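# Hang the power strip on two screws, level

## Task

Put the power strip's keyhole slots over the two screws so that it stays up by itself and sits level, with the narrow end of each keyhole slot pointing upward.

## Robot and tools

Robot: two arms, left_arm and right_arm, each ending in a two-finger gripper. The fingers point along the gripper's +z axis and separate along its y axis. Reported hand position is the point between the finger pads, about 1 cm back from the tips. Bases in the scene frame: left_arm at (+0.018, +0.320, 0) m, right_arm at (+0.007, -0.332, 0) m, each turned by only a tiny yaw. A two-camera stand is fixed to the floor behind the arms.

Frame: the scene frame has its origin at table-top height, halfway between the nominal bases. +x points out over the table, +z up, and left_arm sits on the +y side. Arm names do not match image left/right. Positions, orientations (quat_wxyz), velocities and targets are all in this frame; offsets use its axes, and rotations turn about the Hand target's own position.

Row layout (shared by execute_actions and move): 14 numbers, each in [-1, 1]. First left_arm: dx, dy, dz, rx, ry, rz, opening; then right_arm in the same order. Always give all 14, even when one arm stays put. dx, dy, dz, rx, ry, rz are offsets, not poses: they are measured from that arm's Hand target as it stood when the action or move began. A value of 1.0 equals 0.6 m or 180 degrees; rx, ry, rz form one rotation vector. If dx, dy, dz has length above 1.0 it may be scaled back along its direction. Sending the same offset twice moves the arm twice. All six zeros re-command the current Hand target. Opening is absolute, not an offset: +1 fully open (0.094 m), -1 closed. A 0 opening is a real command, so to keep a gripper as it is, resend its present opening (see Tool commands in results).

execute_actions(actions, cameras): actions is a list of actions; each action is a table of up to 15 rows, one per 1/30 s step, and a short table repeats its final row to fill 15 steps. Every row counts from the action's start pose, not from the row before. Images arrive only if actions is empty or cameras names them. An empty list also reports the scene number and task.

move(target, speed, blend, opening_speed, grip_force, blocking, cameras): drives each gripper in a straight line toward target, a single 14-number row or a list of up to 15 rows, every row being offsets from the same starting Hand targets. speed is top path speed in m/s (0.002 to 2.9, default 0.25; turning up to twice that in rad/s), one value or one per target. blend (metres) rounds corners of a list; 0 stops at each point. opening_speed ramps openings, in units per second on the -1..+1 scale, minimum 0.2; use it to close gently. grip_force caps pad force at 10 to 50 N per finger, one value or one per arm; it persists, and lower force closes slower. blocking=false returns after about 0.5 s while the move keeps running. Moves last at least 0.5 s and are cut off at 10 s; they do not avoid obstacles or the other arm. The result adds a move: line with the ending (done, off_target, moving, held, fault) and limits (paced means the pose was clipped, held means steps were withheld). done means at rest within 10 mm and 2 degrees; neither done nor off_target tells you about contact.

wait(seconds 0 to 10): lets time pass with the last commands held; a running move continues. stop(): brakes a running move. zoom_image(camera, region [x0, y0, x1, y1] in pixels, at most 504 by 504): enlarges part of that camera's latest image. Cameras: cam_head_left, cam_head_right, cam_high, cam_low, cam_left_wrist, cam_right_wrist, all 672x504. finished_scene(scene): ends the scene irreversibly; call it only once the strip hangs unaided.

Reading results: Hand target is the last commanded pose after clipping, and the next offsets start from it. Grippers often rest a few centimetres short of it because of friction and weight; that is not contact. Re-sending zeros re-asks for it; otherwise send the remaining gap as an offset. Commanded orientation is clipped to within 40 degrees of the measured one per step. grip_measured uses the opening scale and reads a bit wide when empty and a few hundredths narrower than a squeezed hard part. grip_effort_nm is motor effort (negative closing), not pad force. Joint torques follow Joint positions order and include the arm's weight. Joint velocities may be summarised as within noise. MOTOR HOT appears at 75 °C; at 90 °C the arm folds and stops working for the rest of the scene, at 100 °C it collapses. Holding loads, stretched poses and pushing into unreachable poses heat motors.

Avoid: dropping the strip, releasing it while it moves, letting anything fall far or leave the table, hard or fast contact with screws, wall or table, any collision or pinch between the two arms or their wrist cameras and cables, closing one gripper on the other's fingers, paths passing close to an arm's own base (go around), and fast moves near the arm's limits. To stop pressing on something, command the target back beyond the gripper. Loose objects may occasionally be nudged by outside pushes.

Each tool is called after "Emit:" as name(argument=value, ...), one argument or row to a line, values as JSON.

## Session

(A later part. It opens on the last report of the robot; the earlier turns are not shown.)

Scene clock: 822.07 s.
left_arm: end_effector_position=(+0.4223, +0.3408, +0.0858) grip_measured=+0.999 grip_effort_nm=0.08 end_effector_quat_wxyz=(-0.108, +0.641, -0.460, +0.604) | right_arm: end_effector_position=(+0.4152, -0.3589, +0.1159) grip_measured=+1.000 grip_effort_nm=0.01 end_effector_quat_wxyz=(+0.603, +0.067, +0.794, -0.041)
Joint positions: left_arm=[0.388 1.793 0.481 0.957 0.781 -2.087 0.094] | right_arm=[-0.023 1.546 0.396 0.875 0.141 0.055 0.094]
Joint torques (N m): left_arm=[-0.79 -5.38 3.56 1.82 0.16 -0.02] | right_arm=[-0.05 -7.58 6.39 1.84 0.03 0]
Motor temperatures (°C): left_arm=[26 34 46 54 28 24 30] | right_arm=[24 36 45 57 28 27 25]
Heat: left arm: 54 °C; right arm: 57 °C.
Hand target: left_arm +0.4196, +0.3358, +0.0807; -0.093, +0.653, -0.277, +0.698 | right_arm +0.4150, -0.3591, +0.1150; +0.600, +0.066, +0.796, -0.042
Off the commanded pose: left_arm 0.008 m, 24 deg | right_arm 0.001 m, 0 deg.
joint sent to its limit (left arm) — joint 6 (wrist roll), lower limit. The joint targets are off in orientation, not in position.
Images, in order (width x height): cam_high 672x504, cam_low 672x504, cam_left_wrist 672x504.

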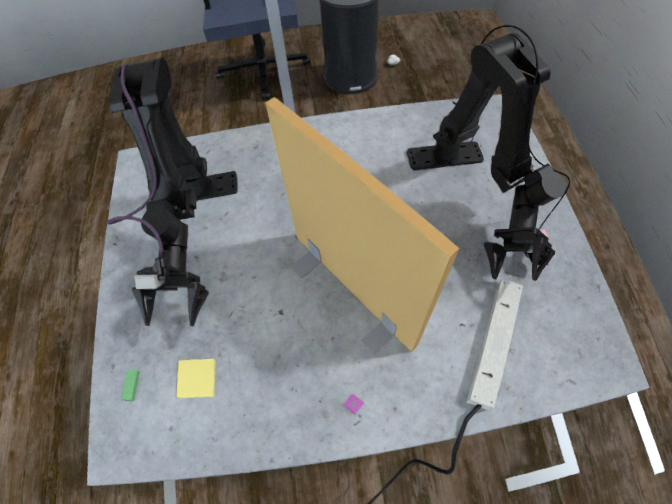

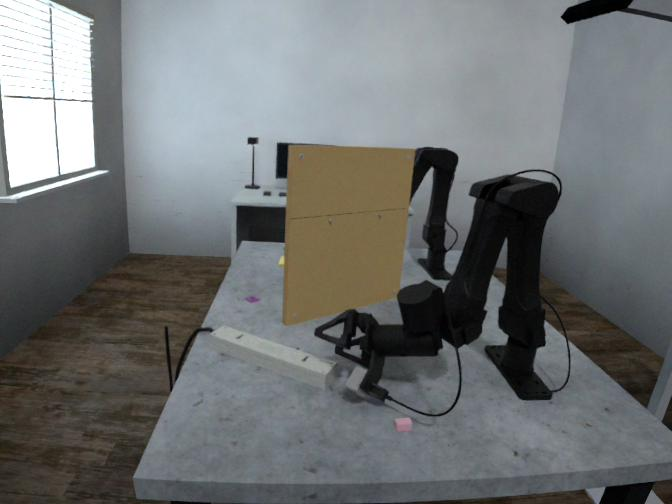

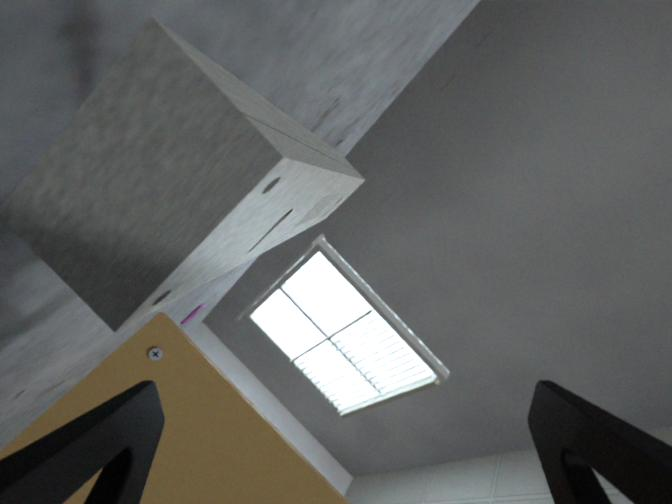

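Emit:
move(
  target=[
    [-0.04,0.06,0.17,0.4,-0.116,0,1,0,0,0,0,0,0,1],
  ],
)

Emit:
move(
  target=[
    [-0.1,-0.1,0.05,0.4,-0.116,0,1,0,0,0,0,0,0,1],
  ],
)

Emit:
move(
  target=[
    [-0.1,-0.1,0,0.056,0.192,0,1,0,0,0,0,0,0,1],
  ],
)

Emit:
move(
  target=[
    [-0.15,-0.22,0.02,0,0,-0.32,1,0,0,0,0,0,0,1],
  ],
  cameras=["cam_left_wrist","cam_head_left"],
)

Scene clock: 860.57 s.
left_arm: end_effector_position=(+0.3998, +0.3713, +0.1756) grip_measured=+0.999 grip_effort_nm=0.07 end_effector_quat_wxyz=(+0.487, -0.361, +0.613, -0.507) | right_arm: end_effector_position=(+0.4152, -0.3589, +0.1159) grip_measured=+1.000 grip_effort_nm=0.01 end_effector_quat_wxyz=(+0.603, +0.067, +0.794, -0.041)
Joint positions: left_arm=[0.464 1.541 0.36 1.166 0.716 -1.328 0.094] | right_arm=[-0.023 1.546 0.396 0.875 0.141 0.055 0.094]
Joint torques (N m): left_arm=[0.5 -5.78 4.67 1.92 0.01 0.27] | right_arm=[-0.02 -7.62 6.39 1.84 0.03 -0.01]
Motor temperatures (°C): left_arm=[26 35 39 53 27 24 29] | right_arm=[24 36 45 57 28 27 25]
Heat: left arm: 53 °C; right arm: 57 °C.
Hand target: left_arm +0.3957, +0.3717, +0.1827; +0.503, -0.346, +0.612, -0.503 | right_arm +0.4150, -0.3591, +0.1150; +0.600, +0.066, +0.796, -0.042
Off the commanded pose: left_arm 0.008 m, 3 deg | right_arm 0.001 m, 0 deg.
move: off_target (left_arm)

Scene clock: 864.10 s.
left_arm: end_effector_position=(+0.3373, +0.3130, +0.2139) grip_measured=+0.999 grip_effort_nm=0.07 end_effector_quat_wxyz=(+0.705, +0.103, +0.694, -0.104) | right_arm: end_effector_position=(+0.4152, -0.3589, +0.1159) grip_measured=+1.000 grip_effort_nm=0.01 end_effector_quat_wxyz=(+0.603, +0.067, +0.794, -0.041)
Joint positions: left_arm=[0.313 0.926 0.191 0.753 0.587 -0.01 0.094] | right_arm=[-0.023 1.546 0.396 0.875 0.141 0.055 0.094]
Joint torques (N m): left_arm=[-0.55 -2.03 6.99 1.64 -0.09 0.17] | right_arm=[-0.05 -7.57 6.41 1.83 0.03 -0.02]
Motor temperatures (°C): left_arm=[26 35 39 53 27 24 29] | right_arm=[24 36 45 57 28 27 25]
Heat: left arm: 53 °C; right arm: 57 °C.
Hand target: left_arm +0.3357, +0.3117, +0.2127; +0.705, +0.105, +0.695, -0.100 | right_arm +0.4150, -0.3591, +0.1150; +0.600, +0.066, +0.796, -0.042
Off the commanded pose: left_arm 0.002 m, 1 deg | right_arm 0.001 m, 0 deg.
move: done

Scene clock: 866.23 s.
left_arm: end_effector_position=(+0.2741, +0.2529, +0.1981) grip_measured=+0.999 grip_effort_nm=0.08 end_effector_quat_wxyz=(+0.442, +0.134, +0.884, -0.065) | right_arm: end_effector_position=(+0.4152, -0.3589, +0.1159) grip_measured=+1.000 grip_effort_nm=0.01 end_effector_quat_wxyz=(+0.603, +0.067, +0.794, -0.041)
Joint positions: left_arm=[-0.196 0.707 0.701 -0.639 0.063 0.052 0.094] | right_arm=[-0.023 1.546 0.396 0.875 0.141 0.055 0.094]
Joint torques (N m): left_arm=[-0.75 0.31 11.37 1.62 -0.02 -0.1] | right_arm=[-0.01 -7.6 6.37 1.83 0.03 -0.01]
Motor temperatures (°C): left_arm=[26 34 39 52 27 24 29] | right_arm=[24 36 45 57 28 27 25]
Heat: left arm: 52 °C; right arm: 57 °C.
Hand target: left_arm +0.2757, +0.2518, +0.2127; +0.455, +0.131, +0.878, -0.066 | right_arm +0.4150, -0.3591, +0.1150; +0.600, +0.066, +0.796, -0.042
Off the commanded pose: left_arm 0.015 m, 2 deg | right_arm 0.001 m, 0 deg.
move: off_target (left_arm)

Scene clock: 868.93 s.
left_arm: end_effector_position=(+0.1883, +0.1241, +0.2117) grip_measured=+0.999 grip_effort_nm=0.07 end_effector_quat_wxyz=(+0.358, +0.529, +0.721, -0.270) | right_arm: end_effector_position=(+0.4152, -0.3589, +0.1159) grip_measured=+1.000 grip_effort_nm=0.01 end_effector_quat_wxyz=(+0.603, +0.067, +0.794, -0.041)
Joint positions: left_arm=[-0.405 0.862 0.834 -0.821 0.649 0.588 0.094] | right_arm=[-0.023 1.546 0.396 0.875 0.141 0.055 0.094]
Joint torques (N m): left_arm=[-0.62 -0.39 10.82 1.29 0.6 0.2] | right_arm=[-0.05 -7.58 6.37 1.83 0.04 -0.02]
Motor temperatures (°C): left_arm=[26 34 40 52 27 24 29] | right_arm=[24 36 45 57 28 27 25]
Heat: left arm: 52 °C; right arm: 57 °C.
Hand target: left_arm +0.1856, +0.1198, +0.2248; +0.367, +0.538, +0.706, -0.277 | right_arm +0.4150, -0.3591, +0.1150; +0.600, +0.066, +0.796, -0.042
Off the commanded pose: left_arm 0.014 m, 2 deg | right_arm 0.001 m, 0 deg.
move: off_target (left_arm)
Images, in order (width x height): cam_head_left 672x504, cam_left_wrist 672x504.

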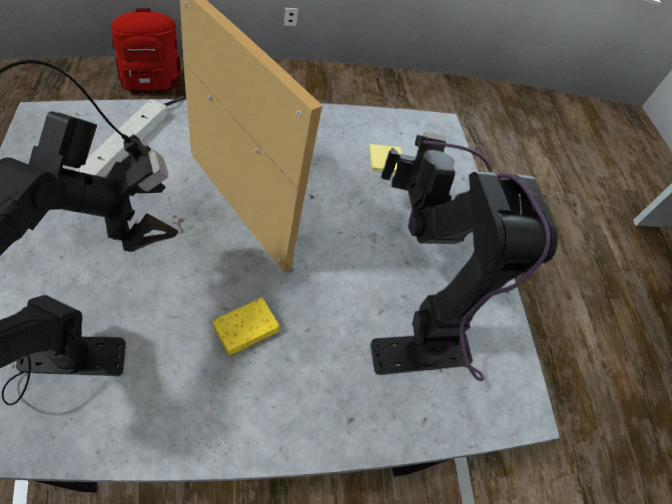

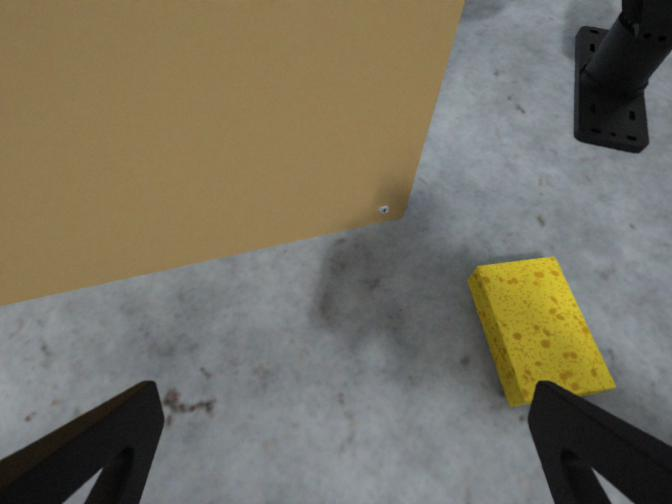

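Emit:
move(
  target=[
    [-0.189,-0.176,-0.09,0.269,0.106,0.128,1,0,0,0,0,0,0,1],
  ],
  cameras=["cam_left_wrist","cam_head_left"],
)

Scene clock: 885.93 s.
left_arm: end_effector_position=(+0.0736, +0.0183, +0.1651) grip_measured=+0.999 grip_effort_nm=0.07 end_effector_quat_wxyz=(+0.043, +0.444, +0.894, +0.033) | right_arm: end_effector_position=(+0.4152, -0.3589, +0.1159) grip_measured=+1.000 grip_effort_nm=0.01 end_effector_quat_wxyz=(+0.603, +0.067, +0.794, -0.041)
Joint positions: left_arm=[-1.435 1.718 1.616 -1.478 -0.108 -0.533 0.094] | right_arm=[-0.023 1.546 0.396 0.875 0.141 0.055 0.094]
Joint torques (N m): left_arm=[-0.32 -6.43 9.31 0.3 -0.1 -0.07] | right_arm=[-0.03 -7.62 6.39 1.83 0.03 -0.01]
Motor temperatures (°C): left_arm=[26 33 41 49 27 24 28] | right_arm=[24 36 45 57 28 27 25]
Heat: left arm: 49 °C; right arm: 57 °C.
Hand target: left_arm +0.0722, +0.0141, +0.1708; +0.045, +0.441, +0.896, +0.028 | right_arm +0.4150, -0.3591, +0.1150; +0.600, +0.066, +0.796, -0.042
Off the commanded pose: left_arm 0.007 m, 1 deg | right_arm 0.001 m, 0 deg.
move: done
Images, in order (width x height): cam_head_left 672x504, cam_left_wrist 672x504.

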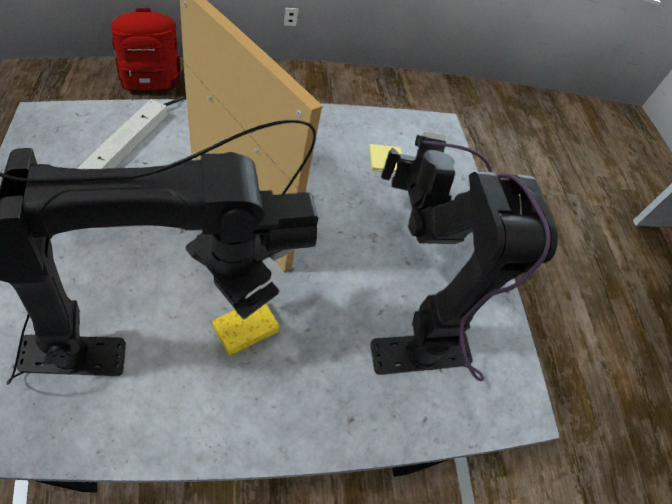

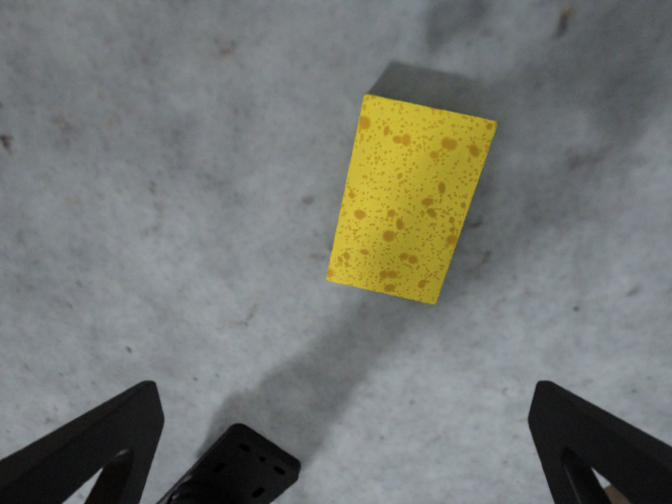

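Emit:
move(
  target=[
    [-0.035,-0.048,-0.1,0,0,-0.067,1,0,0,0,0,0,0,1],
    [-0.035,-0.048,-0.25,0,0,-0.067,1,0,0,0,0,0,0,1],
    [-0.035,-0.048,-0.25,0,0,-0.067,0,0,0,0,0,0,0,1],
    [-0.035,-0.048,0.0,0,0,-0.067,0,0,0,0,0,0,0,1],
  ],
  cameras=["cam_left_wrist","cam_head_left"],
)

Scene clock: 896.83 s.
left_arm: end_effector_position=(+0.0520, -0.0122, +0.1652) grip_measured=+0.304 grip_effort_nm=-1.02 end_effector_quat_wxyz=(+0.045, +0.530, +0.846, +0.027) | right_arm: end_effector_position=(+0.4152, -0.3589, +0.1159) grip_measured=+1.000 grip_effort_nm=0.01 end_effector_quat_wxyz=(+0.603, +0.067, +0.794, -0.041)
Joint positions: left_arm=[-1.508 1.811 1.729 -1.483 -0.104 -0.408 0.061] | right_arm=[-0.023 1.546 0.396 0.875 0.141 0.055 0.094]
Joint torques (N m): left_arm=[-0.06 -7.25 8.9 0.3 -0.09 0.08] | right_arm=[-0.05 -7.6 6.37 1.83 0.03 -0.02]
Motor temperatures (°C): left_arm=[26 34 42 46 27 24 29] | right_arm=[24 36 45 57 28 27 25]
Heat: left arm: 46 °C; right arm: 57 °C.
Hand target: left_arm +0.0512, -0.0146, +0.1707; +0.048, +0.533, +0.844, +0.023 | right_arm +0.4150, -0.3591, +0.1150; +0.600, +0.066, +0.796, -0.042
Off the commanded pose: left_arm 0.006 m, 1 deg | right_arm 0.001 m, 0 deg.
move: done
Images, in order (width x height): cam_head_left 672x504, cam_left_wrist 672x504.

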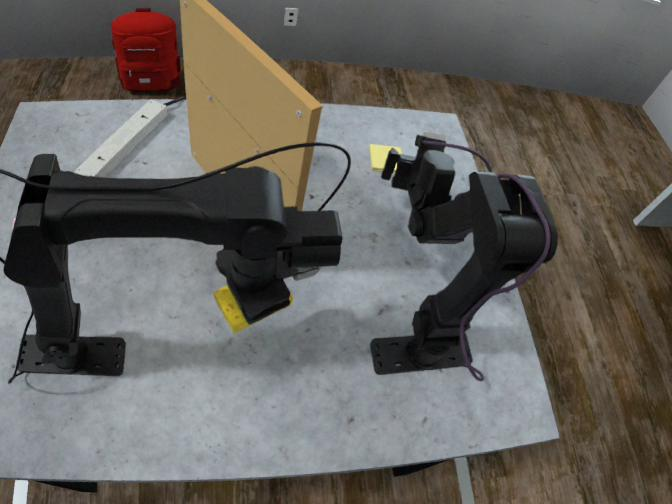

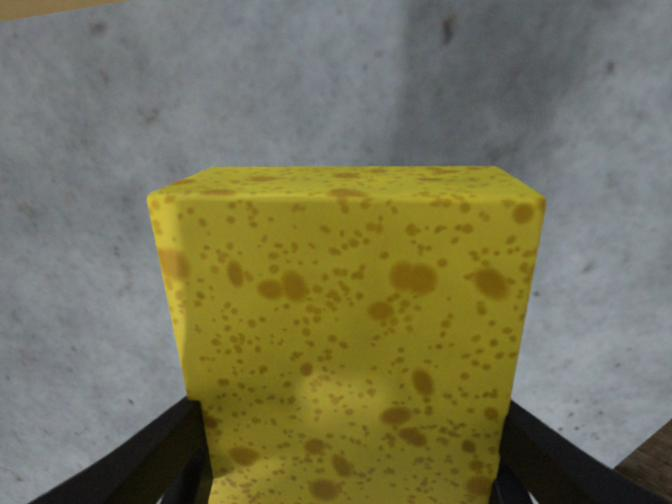

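Emit:
move(
  target=[
    [0.2,0.2,0.06,0,0,0.12,0,0,0,0,0,0,0,1],
    [0.532,0.725,0.0,0,0,0.245,0,0,0,0,0,0,0,1],
  ],
  blend=0.05,
)

Emit:
move(
  target=[
    [0,0,-0.24,0,0,0,0,0,0,0,0,0,0,1],
    [0,0,-0.24,0,0,0,1,0,0,0,0,0,0,1],
    [0,0,0.08,0,0,0,1,0,0,0,0,0,0,1],
  ],
  cameras=["cam_left_wrist","cam_high"],
)

Scene clock: 911.03 s.
left_arm: end_effector_position=(+0.3652, +0.4222, +0.1649) grip_measured=+0.304 grip_effort_nm=-1.02 end_effector_quat_wxyz=(+0.026, +0.171, +0.984, +0.041) | right_arm: end_effector_position=(+0.4152, -0.3589, +0.1159) grip_measured=+1.000 grip_effort_nm=0.01 end_effector_quat_wxyz=(+0.603, +0.067, +0.794, -0.041)
Joint positions: left_arm=[0.277 1.85 1.778 -1.416 -0.053 0.605 0.061] | right_arm=[-0.023 1.546 0.396 0.875 0.141 0.055 0.094]
Joint torques (N m): left_arm=[-0.34 -7.58 9.69 0.4 0.08 0.12] | right_arm=[-0.03 -7.61 6.38 1.83 0.02 -0.01]
Motor temperatures (°C): left_arm=[26 34 43 44 27 24 29] | right_arm=[24 36 45 57 28 27 25]
Heat: left arm: 44 °C; right arm: 57 °C.
Hand target: left_arm +0.3705, +0.4203, +0.1708; +0.036, +0.177, +0.983, +0.039 | right_arm +0.4150, -0.3591, +0.1150; +0.600, +0.066, +0.796, -0.042
Off the commanded pose: left_arm 0.008 m, 1 deg | right_arm 0.001 m, 0 deg.
move: done

Scene clock: 914.67 s.
left_arm: end_effector_position=(+0.3702, +0.4235, +0.2191) grip_measured=+0.999 grip_effort_nm=0.08 end_effector_quat_wxyz=(+0.059, +0.171, +0.982, +0.056) | right_arm: end_effector_position=(+0.4152, -0.3589, +0.1159) grip_measured=+1.000 grip_effort_nm=0.01 end_effector_quat_wxyz=(+0.603, +0.067, +0.794, -0.041)
Joint positions: left_arm=[0.277 1.858 2.003 -1.561 -0.053 0.607 0.094] | right_arm=[-0.023 1.546 0.396 0.875 0.141 0.055 0.094]
Joint torques (N m): left_arm=[-0.12 -7.16 7.25 0.54 0.12 0.11] | right_arm=[-0.05 -7.61 6.39 1.83 0.04 -0.02]
Motor temperatures (°C): left_arm=[26 35 43 44 27 24 29] | right_arm=[24 36 45 57 28 27 25]
Heat: left arm: 44 °C; right arm: 57 °C.
Hand target: left_arm +0.3705, +0.4203, +0.2187; +0.036, +0.177, +0.983, +0.039 | right_arm +0.4150, -0.3591, +0.1150; +0.600, +0.066, +0.796, -0.042
Off the commanded pose: left_arm 0.003 m, 3 deg | right_arm 0.001 m, 0 deg.
joint sent to its limit (left arm) — joint 4 (wrist pitch), lower limit. The joint targets are off in orientation, not in position.
move: off_target (left_arm)
Images, in order (width x height): cam_high 672x504, cam_left_wrist 672x504.

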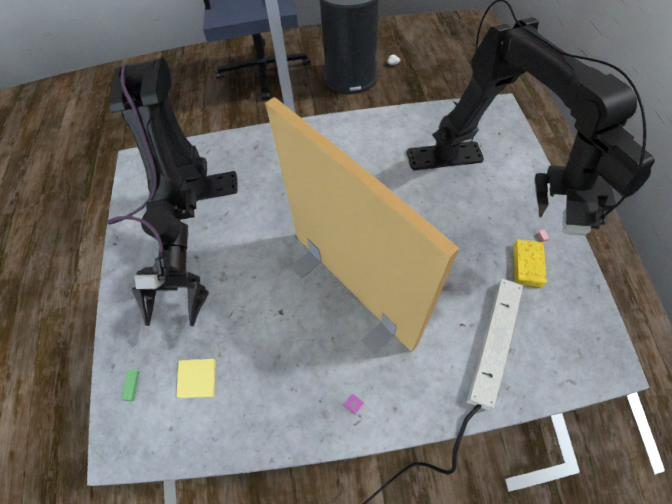

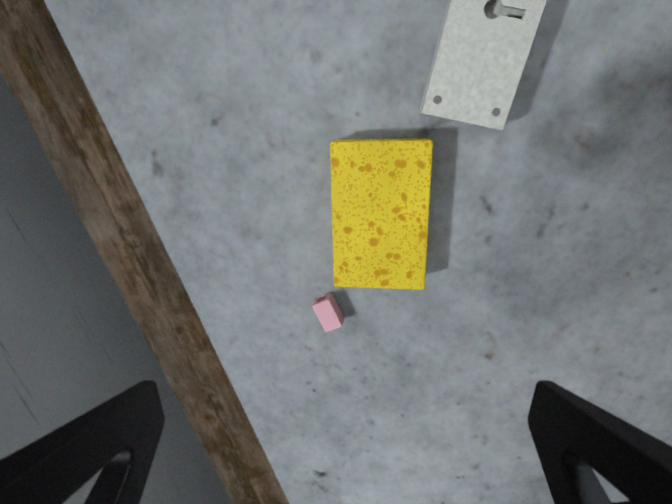

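Emit:
move(
  target=[
    [0.24,-0.23,-0.11,0,0,-0.078,1,0,0,0,0,0,0,1],
  ],
  cameras=["cam_left_wrist"],
)

Scene clock: 936.50 s.
left_arm: end_effector_position=(+0.5114, +0.2805, +0.1492) grip_measured=+0.999 grip_effort_nm=0.08 end_effector_quat_wxyz=(+0.085, +0.303, +0.948, +0.045) | right_arm: end_effector_position=(+0.4152, -0.3589, +0.1159) grip_measured=+1.000 grip_effort_nm=0.01 end_effector_quat_wxyz=(+0.603, +0.067, +0.794, -0.041)
Joint positions: left_arm=[-0.081 2.423 2.603 -1.565 -0.053 0.523 0.094] | right_arm=[-0.023 1.546 0.396 0.875 0.141 0.055 0.094]
Joint torques (N m): left_arm=[0.4 -11.14 9.16 0.59 0 -0.04] | right_arm=[-0.05 -7.62 6.38 1.82 0.04 -0.01]
Motor temperatures (°C): left_arm=[26 37 43 42 27 24 29] | right_arm=[24 36 45 57 28 27 25]
Heat: left arm: 43 °C; right arm: 57 °C.
Hand target: left_arm +0.5145, +0.2823, +0.1528; +0.040, +0.296, +0.954, +0.035 | right_arm +0.4150, -0.3591, +0.1150; +0.600, +0.066, +0.796, -0.042
Off the commanded pose: left_arm 0.005 m, 5 deg | right_arm 0.001 m, 0 deg.
joint sent to its limit (left arm) — joint 4 (wrist pitch), lower limit. The joint targets are off in orientation, not in position.
move: off_target (left_arm)
Images, in order (width x height): cam_left_wrist 672x504.

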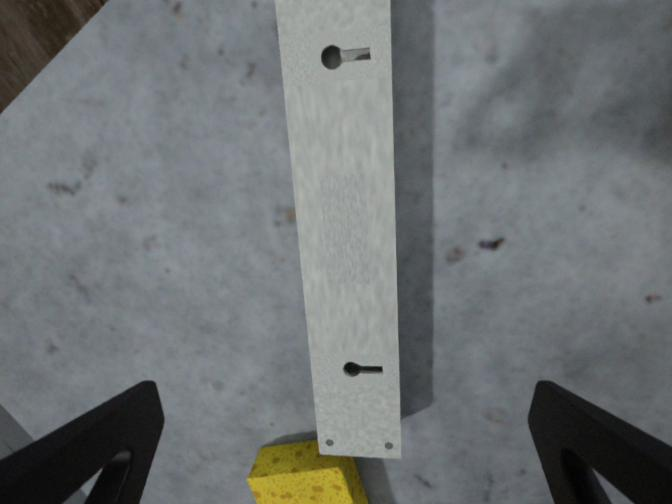

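Emit:
move(
  target=[
    [0.033,-0.025,-0.22,0,0,0.016,1,0,0,0,0,0,0,1],
    [0.033,-0.025,-0.22,0,0,0.016,-0.1,0,0,0,0,0,0,1],
    [0.033,-0.025,-0.05,0,0,0.016,-0.1,0,0,0,0,0,0,1],
    [-0.148,0.196,-0.05,0,0,0.08,-0.1,0,0,0,0,0,0,1],
  ],
)

Emit:
move(
  target=[
    [0,0,-0.105,0,0,0,-0.1,0,0,0,0,0,0,1],
  ],
  speed=0.12,
  cameras=["cam_left_wrist","cam_low","cam_high"],
)

Scene clock: 950.53 s.
left_arm: end_effector_position=(+0.4291, +0.4000, +0.1062) grip_measured=+0.044 grip_effort_nm=-1.02 end_effector_quat_wxyz=(+0.021, +0.171, +0.985, +0.031) | right_arm: end_effector_position=(+0.4152, -0.3589, +0.1159) grip_measured=+1.000 grip_effort_nm=0.01 end_effector_quat_wxyz=(+0.603, +0.067, +0.794, -0.041)
Joint positions: left_arm=[0.191 2.093 1.888 -1.304 -0.043 0.516 0.049] | right_arm=[-0.023 1.546 0.396 0.875 0.141 0.055 0.094]
Joint torques (N m): left_arm=[0.12 -13.74 5.74 0.38 -0.09 0.1] | right_arm=[-0.03 -7.61 6.37 1.83 0.03 -0.01]
Motor temperatures (°C): left_arm=[26 39 43 41 27 24 29] | right_arm=[24 36 45 57 28 27 25]
Heat: left arm: 43 °C; right arm: 57 °C.
Hand target: left_arm +0.4256, +0.3999, +0.1228; +0.036, +0.174, +0.983, +0.039 | right_arm +0.4150, -0.3591, +0.1150; +0.600, +0.066, +0.796, -0.042
Off the commanded pose: left_arm 0.017 m, 2 deg | right_arm 0.001 m, 0 deg.
move: off_target (left_arm)

Scene clock: 951.93 s.
left_arm: end_effector_position=(+0.4325, +0.4002, +0.0540) grip_measured=+0.044 grip_effort_nm=-1.02 end_effector_quat_wxyz=(+0.040, +0.171, +0.984, +0.036) | right_arm: end_effector_position=(+0.4152, -0.3589, +0.1159) grip_measured=+1.000 grip_effort_nm=0.01 end_effector_quat_wxyz=(+0.603, +0.067, +0.794, -0.041)
Joint positions: left_arm=[0.191 2.083 1.661 -1.048 -0.042 0.518 0.049] | right_arm=[-0.023 1.546 0.396 0.875 0.141 0.055 0.094]
Joint torques (N m): left_arm=[-0.05 -11.88 5.64 0.39 -0.12 0.09] | right_arm=[-0.08 -7.6 6.37 1.84 0.03 -0.01]
Motor temperatures (°C): left_arm=[26 39 42 41 27 24 29] | right_arm=[24 36 45 57 28 27 25]
Heat: left arm: 42 °C; right arm: 57 °C.
Hand target: left_arm +0.4258, +0.4000, +0.0598; +0.036, +0.174, +0.983, +0.039 | right_arm +0.4150, -0.3591, +0.1150; +0.600, +0.066, +0.796, -0.042
Off the commanded pose: left_arm 0.009 m, 1 deg | right_arm 0.001 m, 0 deg.
move: done
Images, in order (width x height): cam_high 672x504, cam_low 672x504, cam_left_wrist 672x504.

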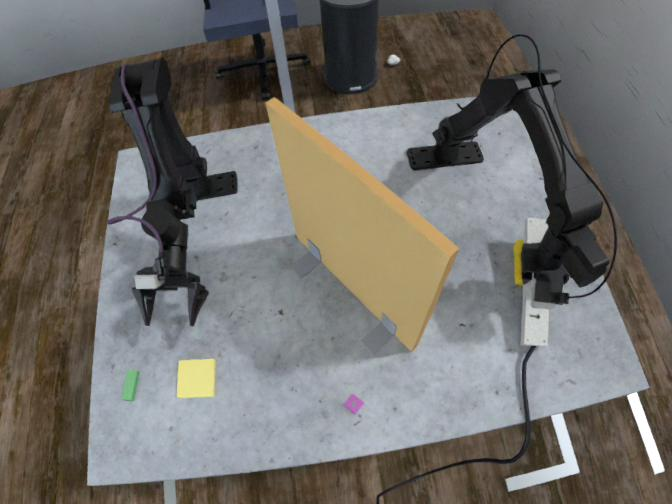

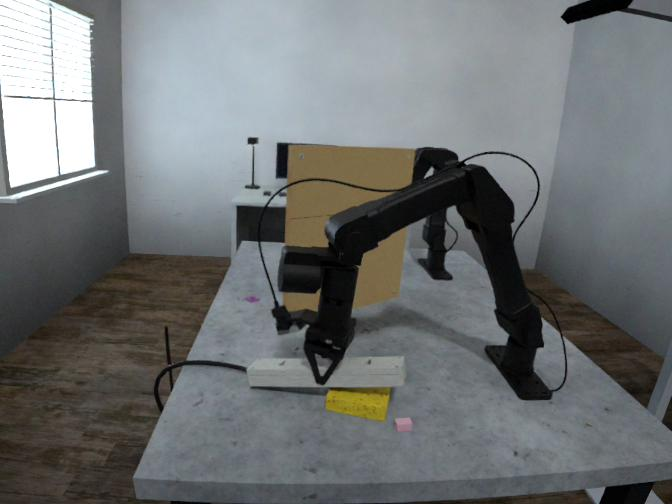

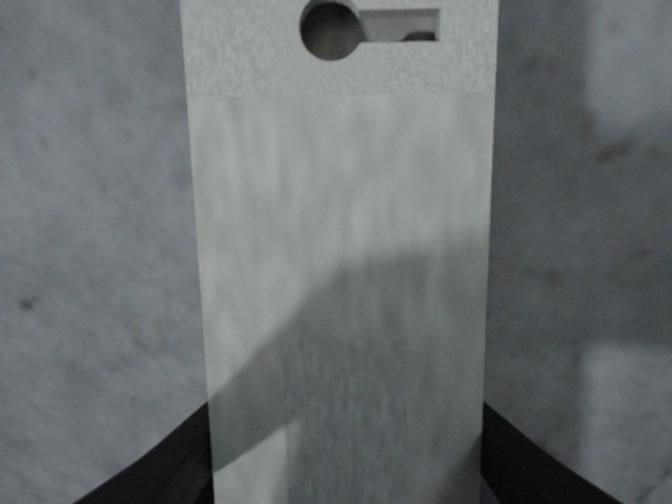

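Emit:
move(
  target=[
    [0,0,-0.015,0,0,0,-0.1,0,0,0,0,0,0,1],
    [0,0,-0.015,0,0,0,0.4,0,0,0,0,0,0,1],
    [0,0,0.16,0,0,0,0.6,0,0,0,0,0,0,1],
  ],
  speed=0.15,
  cameras=["cam_left_wrist","cam_low"],
)

Scene clock: 959.57 s.
left_arm: end_effector_position=(+0.4233, +0.3993, +0.1456) grip_measured=+0.599 grip_effort_nm=0.08 end_effector_quat_wxyz=(+0.026, +0.172, +0.984, +0.033) | right_arm: end_effector_position=(+0.4152, -0.3589, +0.1159) grip_measured=+1.000 grip_effort_nm=0.01 end_effector_quat_wxyz=(+0.603, +0.067, +0.794, -0.041)
Joint positions: left_arm=[0.191 2.075 2.016 -1.441 -0.045 0.518 0.075] | right_arm=[-0.023 1.546 0.396 0.875 0.141 0.055 0.094]
Joint torques (N m): left_arm=[-0.05 -10.66 9.44 0.45 -0.12 0.04] | right_arm=[-0.03 -7.62 6.38 1.85 0.03 -0.01]
Motor temperatures (°C): left_arm=[26 41 42 40 27 24 29] | right_arm=[24 36 45 57 28 27 25]
Heat: left arm: 42 °C; right arm: 57 °C.
Hand target: left_arm +0.4257, +0.4000, +0.1558; +0.036, +0.174, +0.983, +0.039 | right_arm +0.4150, -0.3591, +0.1150; +0.600, +0.066, +0.796, -0.042
Off the commanded pose: left_arm 0.011 m, 1 deg | right_arm 0.001 m, 0 deg.
move: off_target (left_arm); target 3's new opening was sent with left_arm's hand 0.011 m and 1 deg from that target
Images, in order (width x height): cam_low 672x504, cam_left_wrist 672x504.

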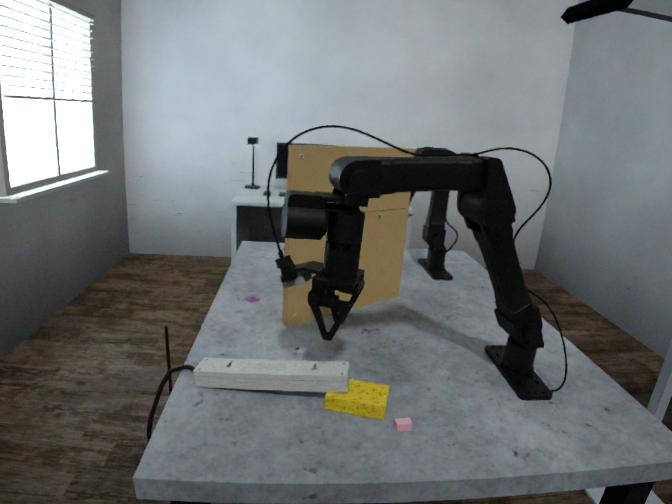

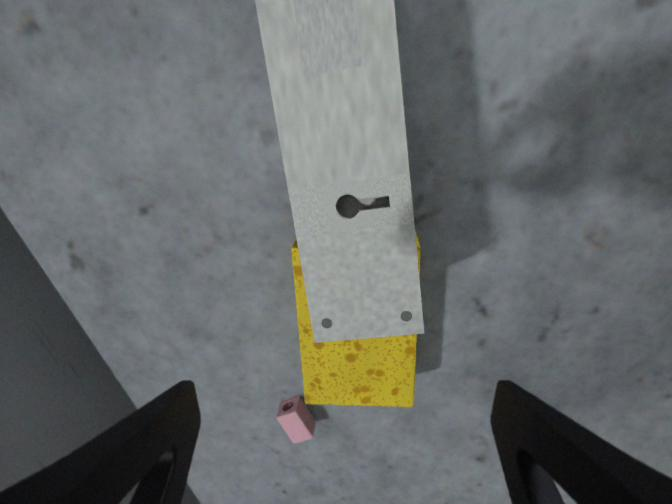

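Emit:
move(
  target=[
    [0.15,-0.05,-0.06,0,0,0.033,1,0,0,0,0,0,0,1],
    [0.155,-0.05,-0.205,0,0,0.033,1,0,0,0,0,0,0,1],
    [0.155,-0.05,-0.205,0,0,0.033,-0.1,0,0,0,0,0,0,1],
    [0.155,-0.05,-0.05,0,0,0.033,-0.1,0,0,0,0,0,0,1],
    [-0.11,0.03,-0.03,0,0,0,-0.1,0,0,0,0,0,0,1],
  ],
)

Emit:
move(
  target=[
    [0,0,-0.135,0,0,0,-0.1,0,0,0,0,0,0,1],
  ],
  speed=0.12,
  cameras=["cam_left_wrist","cam_low"],
)

Scene clock: 976.43 s.
left_arm: end_effector_position=(+0.3675, +0.4183, +0.1295) grip_measured=+0.044 grip_effort_nm=-1.02 end_effector_quat_wxyz=(+0.034, +0.169, +0.984, +0.036) | right_arm: end_effector_position=(+0.4152, -0.3589, +0.1159) grip_measured=+1.000 grip_effort_nm=0.01 end_effector_quat_wxyz=(+0.603, +0.067, +0.794, -0.041)
Joint positions: left_arm=[0.273 1.831 1.612 -1.259 -0.038 0.594 0.049] | right_arm=[-0.023 1.546 0.396 0.875 0.141 0.055 0.094]
Joint torques (N m): left_arm=[0.25 -10.45 5.91 0.36 -0.06 0.17] | right_arm=[-0.03 -7.62 6.39 1.83 0.04 -0.02]
Motor temperatures (°C): left_arm=[26 41 43 39 26 24 29] | right_arm=[24 36 45 57 28 27 25]
Heat: left arm: 43 °C; right arm: 57 °C.
Hand target: left_arm +0.3597, +0.4180, +0.1378; +0.036, +0.174, +0.983, +0.039 | right_arm +0.4150, -0.3591, +0.1150; +0.600, +0.066, +0.796, -0.042
Off the commanded pose: left_arm 0.011 m, 1 deg | right_arm 0.001 m, 0 deg.
move: off_target (left_arm)

Scene clock: 977.73 s.
left_arm: end_effector_position=(+0.3685, +0.4166, +0.0632) grip_measured=+0.043 grip_effort_nm=-1.02 end_effector_quat_wxyz=(+0.053, +0.169, +0.983, +0.038) | right_arm: end_effector_position=(+0.4152, -0.3589, +0.1159) grip_measured=+1.000 grip_effort_nm=0.01 end_effector_quat_wxyz=(+0.603, +0.067, +0.794, -0.041)
Joint positions: left_arm=[0.274 1.829 1.339 -0.952 -0.025 0.597 0.049] | right_arm=[-0.023 1.546 0.396 0.875 0.141 0.055 0.094]
Joint torques (N m): left_arm=[0.24 -7.58 5.19 0.47 -0.21 0.11] | right_arm=[-0.03 -7.6 6.39 1.83 0.03 -0.01]
Motor temperatures (°C): left_arm=[26 41 43 39 26 24 29] | right_arm=[24 36 45 57 28 27 25]
Heat: left arm: 43 °C; right arm: 57 °C.
Hand target: left_arm +0.3597, +0.4180, +0.0568; +0.036, +0.174, +0.983, +0.039 | right_arm +0.4150, -0.3591, +0.1150; +0.600, +0.066, +0.796, -0.042
Off the commanded pose: left_arm 0.011 m, 2 deg | right_arm 0.001 m, 0 deg.
move: off_target (left_arm)
Images, in order (width x height): cam_low 672x504, cam_left_wrist 672x504.

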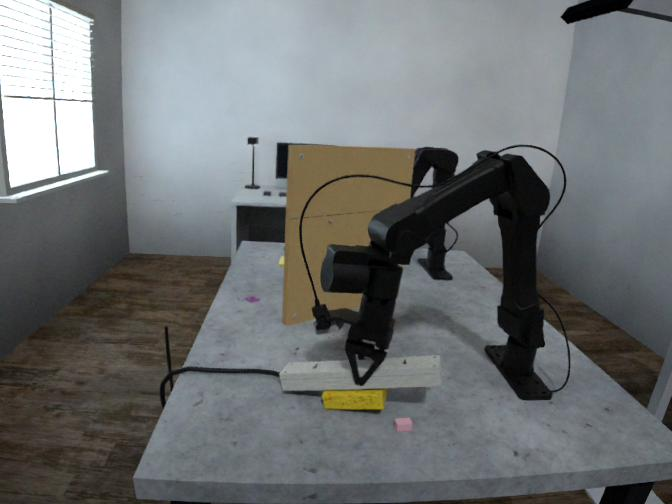

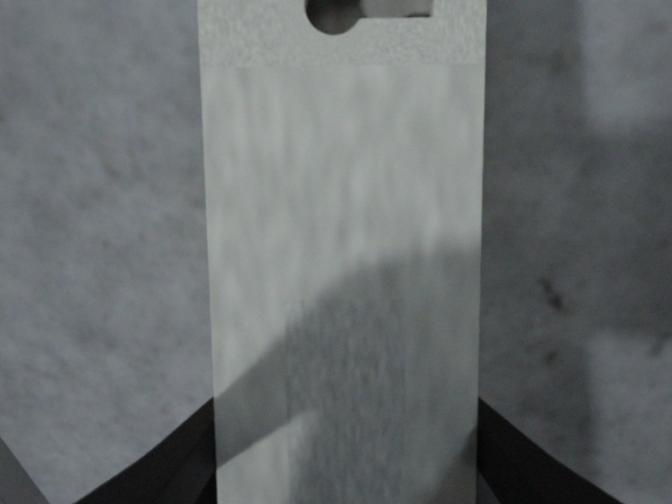

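Emit:
move(
  target=[
    [0,0,0.13,0,0,0,-0.1,0,0,0,0,0,0,1],
    [0.217,-0.297,0.1,0,0,0,-0.1,0,0,0,0,0,0,1],
    [0.217,-0.297,-0.058,0,0,0,-0.1,0,0,0,0,0,0,1],
    [0.217,-0.297,-0.058,0,0,0,1,0,0,0,0,0,0,1],
    [0.217,-0.297,0.16,0,0,0,1,0,0,0,0,0,0,1],
  ],
  blend=[0.02,0.02,0,0,0],
)

Emit:
move(
  target=[
    [-0.217,0.297,0.1,0,0,0,1,0,0,0,0,0,0,1],
  ],
  cameras=["cam_left_wrist"],
)

Scene clock: 1004.43 s.
left_arm: end_effector_position=(+0.4907, +0.2385, +0.1504) grip_measured=+0.999 grip_effort_nm=0.08 end_effector_quat_wxyz=(+0.076, +0.173, +0.981, +0.039) | right_arm: end_effector_position=(+0.4152, -0.3589, +0.1159) grip_measured=+1.000 grip_effort_nm=0.01 end_effector_quat_wxyz=(+0.603, +0.067, +0.794, -0.041)
Joint positions: left_arm=[-0.183 2.365 2.506 -1.562 -0.082 0.151 0.094] | right_arm=[-0.023 1.546 0.396 0.875 0.141 0.055 0.094]
Joint torques (N m): left_arm=[0.21 -11.71 7.09 0.52 -0.05 0.07] | right_arm=[-0.03 -7.58 6.39 1.83 0.03 -0.01]
Motor temperatures (°C): left_arm=[26 39 40 38 26 24 30] | right_arm=[24 36 45 57 28 27 25]
Heat: left arm: 40 °C; right arm: 57 °C.
Hand target: left_arm +0.4898, +0.2396, +0.1529; +0.036, +0.174, +0.983, +0.039 | right_arm +0.4150, -0.3591, +0.1150; +0.600, +0.066, +0.796, -0.042
Off the commanded pose: left_arm 0.003 m, 5 deg | right_arm 0.001 m, 0 deg.
joint sent to its limit (left arm) — joint 4 (wrist pitch), lower limit. The joint targets are off in orientation, not in position.
move: off_target (left_arm); target 4's new opening was sent with left_arm's hand 0.013 m and 2 deg from that target

Scene clock: 1006.20 s.
left_arm: end_effector_position=(+0.3652, +0.4233, +0.2070) grip_measured=+0.999 grip_effort_nm=0.08 end_effector_quat_wxyz=(+0.039, +0.167, +0.984, +0.047) | right_arm: end_effector_position=(+0.4152, -0.3589, +0.1159) grip_measured=+1.000 grip_effort_nm=0.01 end_effector_quat_wxyz=(+0.603, +0.067, +0.794, -0.041)
Joint positions: left_arm=[0.28 1.868 1.97 -1.563 -0.053 0.6 0.094] | right_arm=[-0.023 1.546 0.396 0.875 0.141 0.055 0.094]
Joint torques (N m): left_arm=[-0.35 -9.83 5.49 0.46 0.1 0.1] | right_arm=[-0.06 -7.61 6.34 1.84 0.03 -0.02]
Motor temperatures (°C): left_arm=[26 39 40 38 26 24 30] | right_arm=[24 36 45 57 28 27 25]
Heat: left arm: 40 °C; right arm: 57 °C.
Hand target: left_arm +0.3596, +0.4179, +0.2129; +0.036, +0.174, +0.983, +0.039 | right_arm +0.4150, -0.3591, +0.1150; +0.600, +0.066, +0.796, -0.042
Off the commanded pose: left_arm 0.010 m, 1 deg | right_arm 0.001 m, 0 deg.
joint sent to its limit (left arm) — joint 4 (wrist pitch), lower limit. The joint targets still meet the commanded pose.
move: done
Images, in order (width x height): cam_left_wrist 672x504.

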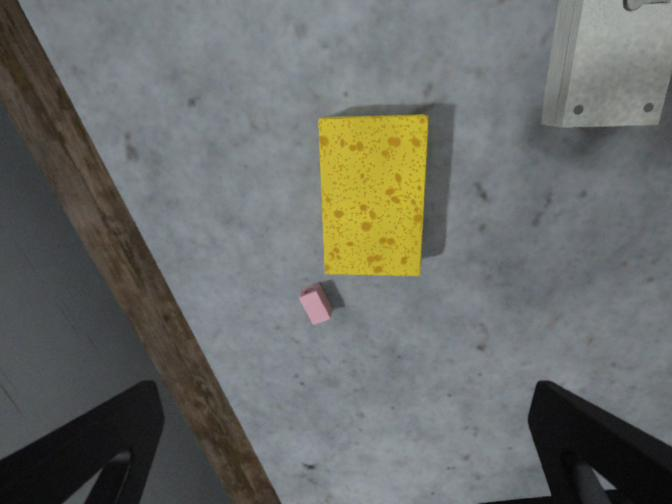

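Emit:
move(
  target=[
    [0.014,0.005,-0.32,0,0,0,1,0,0,0,0,0,0,1],
    [0.014,0.005,-0.32,0,0,0,0,0,0,0,0,0,0,1],
    [0.014,0.005,-0.16,0,0,0,0,0,0,0,0,0,0,1],
    [0.217,-0.03,-0.16,0,0,0,0,0,0,0,0,0,0,1],
    [0.217,-0.03,-0.315,0,0,0,0,0,0,0,0,0,0,1],
    [0.217,-0.03,-0.315,0,0,0,1,0,0,0,0,0,0,1],
    [0.217,-0.03,-0.1,0,0,0,1,0,0,0,0,0,0,1],
  ],
  blend=[0,0,0.02,0.02,0,0,0],
  cameras=["cam_left_wrist"],
)

Scene clock: 1019.63 s.
left_arm: end_effector_position=(+0.4909, +0.4002, +0.1575) grip_measured=+0.999 grip_effort_nm=0.08 end_effector_quat_wxyz=(+0.071, +0.177, +0.980, +0.052) | right_arm: end_effector_position=(+0.4152, -0.3589, +0.1159) grip_measured=+1.000 grip_effort_nm=0.01 end_effector_quat_wxyz=(+0.603, +0.067, +0.794, -0.041)
Joint positions: left_arm=[0.166 2.35 2.508 -1.561 -0.052 0.507 0.094] | right_arm=[-0.023 1.546 0.396 0.875 0.141 0.055 0.094]
Joint torques (N m): left_arm=[0.14 -10.48 6.99 0.57 -0.07 0.01] | right_arm=[-0.03 -7.62 6.38 1.84 0.03 -0.01]
Motor temperatures (°C): left_arm=[26 40 41 37 26 24 29] | right_arm=[24 36 45 57 28 27 25]
Heat: left arm: 41 °C; right arm: 57 °C.
Hand target: left_arm +0.4898, +0.3998, +0.1529; +0.036, +0.174, +0.983, +0.039 | right_arm +0.4150, -0.3591, +0.1150; +0.600, +0.066, +0.796, -0.042
Off the commanded pose: left_arm 0.005 m, 4 deg | right_arm 0.001 m, 0 deg.
joint sent to its limit (left arm) — joint 4 (wrist pitch), lower limit. The joint targets are off in orientation, not in position.
move: off_target (left_arm)
Images, in order (width x height): cam_left_wrist 672x504.

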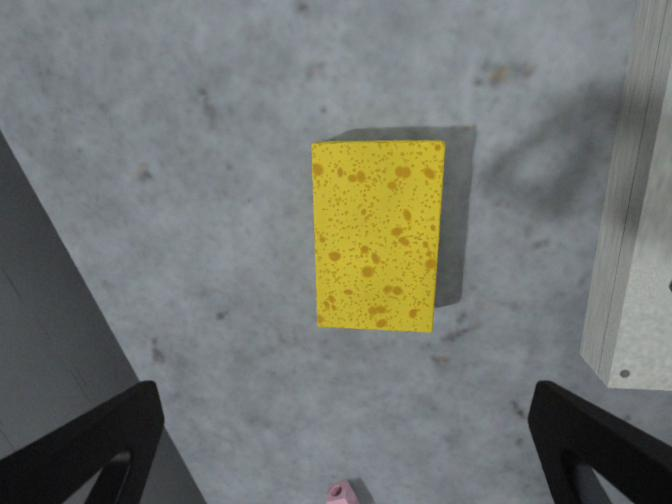

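Emit:
move(
  target=[
    [0.003,-0.268,-0.03,0,0,0,1,0,0,0,0,0,0,1],
    [0.003,-0.268,-0.218,0,0,0,1,0,0,0,0,0,0,1],
    [0.003,-0.268,-0.218,0,0,0,-0.1,0,0,0,0,0,0,1],
    [0.003,-0.268,-0.02,0,0,0,-0.1,0,0,0,0,0,0,1],
    [0.012,-0.002,-0.02,0,0,0,-0.1,0,0,0,0,0,0,1],
    [0.012,-0.002,-0.15,0,0,0,-0.1,0,0,0,0,0,0,1],
  ],
  blend=[0,0,0,0.02,0,0],
  cameras=["cam_left_wrist","cam_low"],
)

Scene clock: 1033.13 s.
left_arm: end_effector_position=(+0.4969, +0.4025, +0.0631) grip_measured=+0.042 grip_effort_nm=-1.02 end_effector_quat_wxyz=(+0.032, +0.165, +0.985, +0.038) | right_arm: end_effector_position=(+0.4152, -0.3589, +0.1159) grip_measured=+1.000 grip_effort_nm=0.01 end_effector_quat_wxyz=(+0.603, +0.067, +0.794, -0.041)
Joint positions: left_arm=[0.169 2.391 2.205 -1.3 -0.053 0.483 0.049] | right_arm=[-0.023 1.546 0.396 0.875 0.141 0.055 0.094]
Joint torques (N m): left_arm=[-0.72 -13.09 4.66 0.67 -0.01 0.15] | right_arm=[-0.05 -7.6 6.39 1.84 0.03 -0.01]
Motor temperatures (°C): left_arm=[26 41 41 37 26 24 29] | right_arm=[24 36 45 57 28 27 25]
Heat: left arm: 41 °C; right arm: 57 °C.
Hand target: left_arm +0.4970, +0.3987, +0.0629; +0.036, +0.174, +0.983, +0.039 | right_arm +0.4150, -0.3591, +0.1150; +0.600, +0.066, +0.796, -0.042
Off the commanded pose: left_arm 0.004 m, 1 deg | right_arm 0.001 m, 0 deg.
move: done
Images, in order (width x height): cam_low 672x504, cam_left_wrist 672x504.

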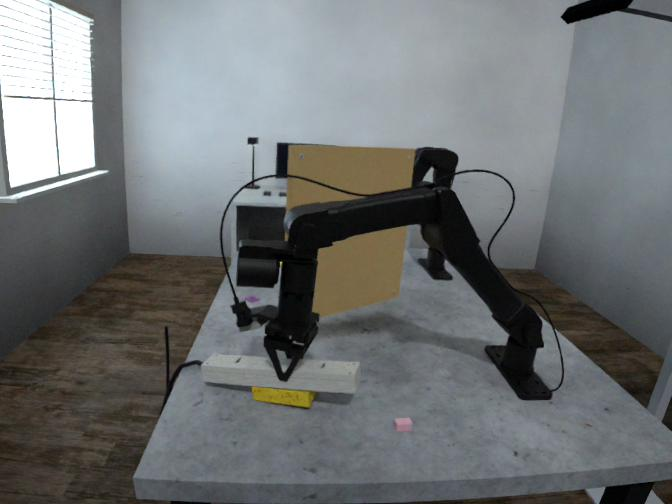

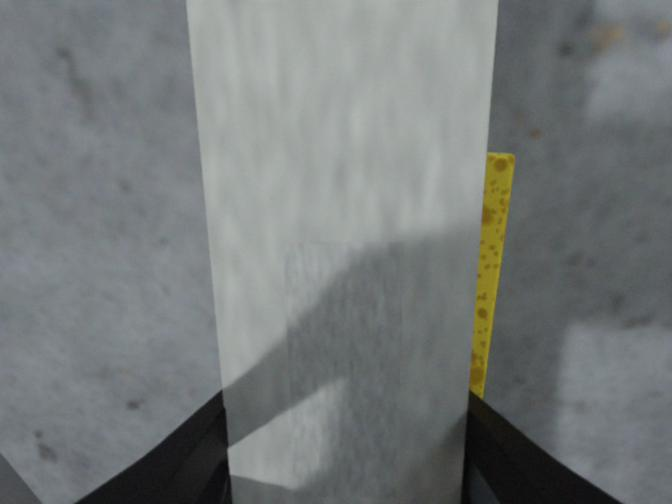

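Emit:
move(
  target=[
    [-0.018,-0.004,0,0,0,0,-0.1,0,0,0,0,0,0,1],
    [-0.018,-0.004,-0.02,0,0,0,-0.1,0,0,0,0,0,0,1],
    [-0.018,-0.004,-0.02,0,0,0,0.4,0,0,0,0,0,0,1],
    [-0.018,-0.004,0.16,0,0,0,0.6,0,0,0,0,0,0,1],
  ],
  speed=0.15,
  cameras=["cam_left_wrist","cam_low"],
)

Scene clock: 1045.30 s.
left_arm: end_effector_position=(+0.4847, +0.4010, +0.1550) grip_measured=+0.599 grip_effort_nm=0.08 end_effector_quat_wxyz=(+0.062, +0.166, +0.983, +0.049) | right_arm: end_effector_position=(+0.4152, -0.3589, +0.1159) grip_measured=+1.000 grip_effort_nm=0.01 end_effector_quat_wxyz=(+0.603, +0.067, +0.794, -0.041)
Joint positions: left_arm=[0.169 2.335 2.473 -1.561 -0.055 0.488 0.075] | right_arm=[-0.023 1.546 0.396 0.875 0.141 0.055 0.094]
Joint torques (N m): left_arm=[-0.69 -11.11 8.42 0.49 -0.03 0.14] | right_arm=[-0.05 -7.61 6.38 1.83 0.04 -0.02]
Motor temperatures (°C): left_arm=[26 45 41 36 26 24 29] | right_arm=[24 36 45 57 28 27 25]
Heat: left arm: 45 °C; right arm: 57 °C.
Hand target: left_arm +0.4862, +0.3963, +0.1588; +0.036, +0.174, +0.983, +0.039 | right_arm +0.4150, -0.3591, +0.1150; +0.600, +0.066, +0.796, -0.042
Off the commanded pose: left_arm 0.006 m, 3 deg | right_arm 0.001 m, 0 deg.
joint sent to its limit (left arm) — joint 4 (wrist pitch), lower limit. The joint targets are off in orientation, not in position.
move: off_target (left_arm); target 3's new opening was sent with left_arm's hand 0.013 m and 2 deg from that target; target 4's new opening was sent with left_arm's hand 0.006 m and 3 deg from that target
Images, in order (width x height): cam_low 672x504, cam_left_wrist 672x504.

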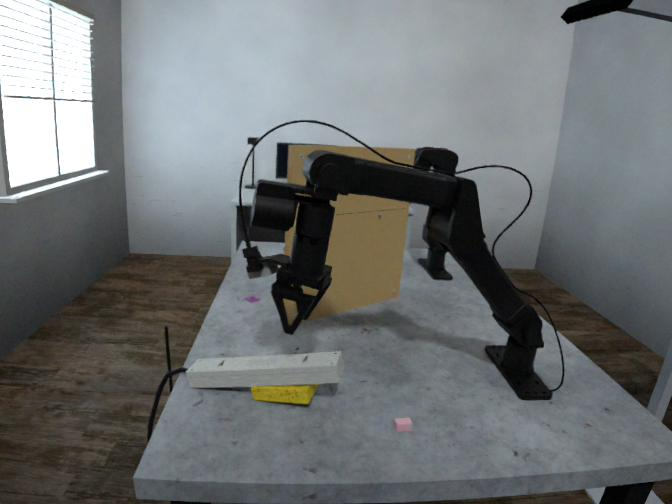

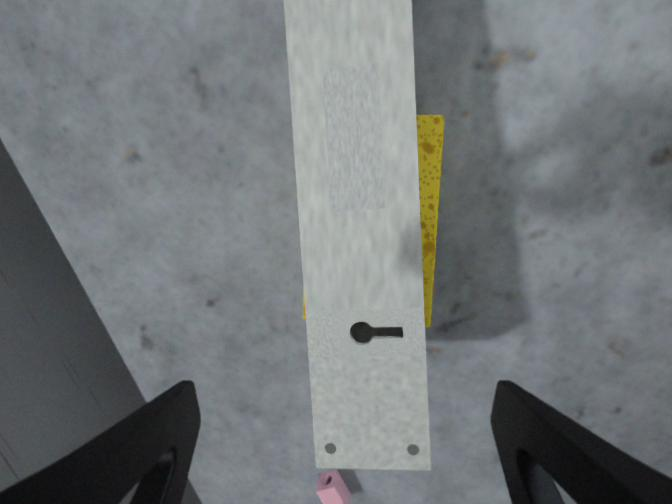

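Emit:
move(
  target=[
    [-0.33,0.115,0.05,-0.135,-0.453,0,0.5,0,0,0,0,0,0,1],
  ],
)

Emit:
move(
  target=[
    [0,0,-0.1,-0.478,0.139,0,0.4,0,0,0,0,0,0,1],
  ],
  cameras=["cam_left_wrist","cam_low","cam_high"],
)

Scene clock: 1060.90 s.
left_arm: end_effector_position=(+0.2900, +0.4673, +0.1926) grip_measured=+0.501 grip_effort_nm=-0.06 end_effector_quat_wxyz=(+0.697, +0.099, +0.709, -0.042) | right_arm: end_effector_position=(+0.4152, -0.3589, +0.1159) grip_measured=+1.000 grip_effort_nm=0.01 end_effector_quat_wxyz=(+0.603, +0.067, +0.794, -0.041)
Joint positions: left_arm=[1.106 1.305 0.322 0.9 1.284 0.158 0.071] | right_arm=[-0.023 1.546 0.396 0.875 0.141 0.055 0.094]
Joint torques (N m): left_arm=[0.44 -2.45 5.11 1.53 0.16 -0.12] | right_arm=[-0.06 -7.6 6.38 1.83 0.03 -0.01]
Motor temperatures (°C): left_arm=[26 45 41 37 26 24 29] | right_arm=[24 36 45 57 28 27 25]
Heat: left arm: 45 °C; right arm: 57 °C.
Hand target: left_arm +0.2882, +0.4652, +0.1889; +0.697, +0.096, +0.709, -0.049 | right_arm +0.4150, -0.3591, +0.1150; +0.600, +0.066, +0.796, -0.042
Off the commanded pose: left_arm 0.005 m, 1 deg | right_arm 0.001 m, 0 deg.
move: done

Scene clock: 1064.97 s.
left_arm: end_effector_position=(+0.2879, +0.4616, +0.1245) grip_measured=+0.401 grip_effort_nm=-0.06 end_effector_quat_wxyz=(+0.412, -0.424, +0.606, -0.533) | right_arm: end_effector_position=(+0.4152, -0.3589, +0.1159) grip_measured=+1.000 grip_effort_nm=0.01 end_effector_quat_wxyz=(+0.603, +0.067, +0.794, -0.041)
Joint positions: left_arm=[1.118 1.547 0.341 0.702 1.377 -1.028 0.066] | right_arm=[-0.023 1.546 0.396 0.875 0.141 0.055 0.094]
Joint torques (N m): left_arm=[0.58 -3.38 6.49 1.5 0.53 0.04] | right_arm=[-0.05 -7.61 6.41 1.84 0.03 -0.02]
Motor temperatures (°C): left_arm=[26 44 41 37 26 24 29] | right_arm=[24 36 45 57 28 27 25]
Heat: left arm: 44 °C; right arm: 57 °C.
Hand target: left_arm +0.2882, +0.4653, +0.1289; +0.420, -0.413, +0.607, -0.533 | right_arm +0.4150, -0.3591, +0.1150; +0.600, +0.066, +0.796, -0.042
Off the commanded pose: left_arm 0.006 m, 2 deg | right_arm 0.001 m, 0 deg.
move: done
Images, in order (width x height): cam_high 672x504, cam_low 672x504, cam_left_wrist 672x504.

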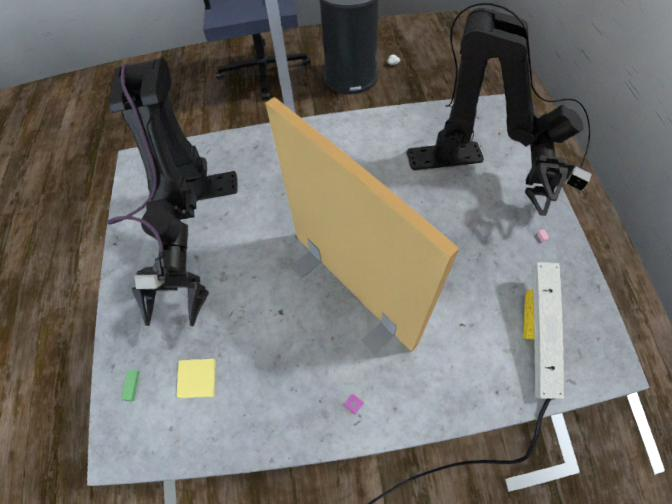

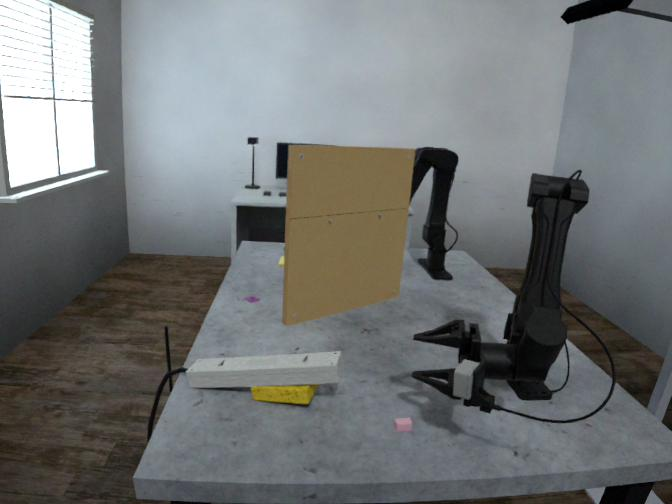

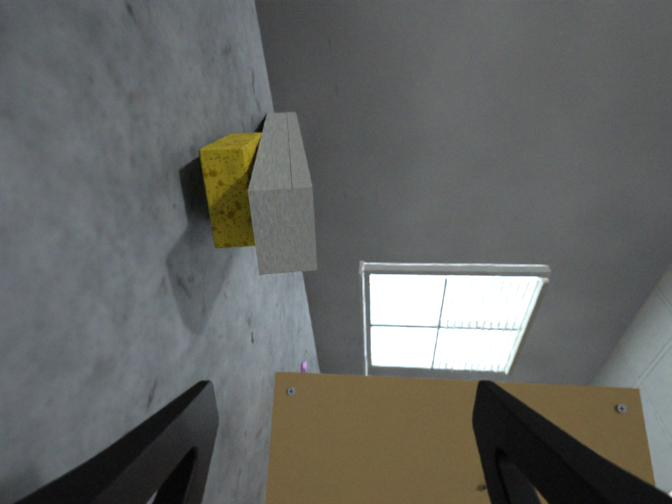

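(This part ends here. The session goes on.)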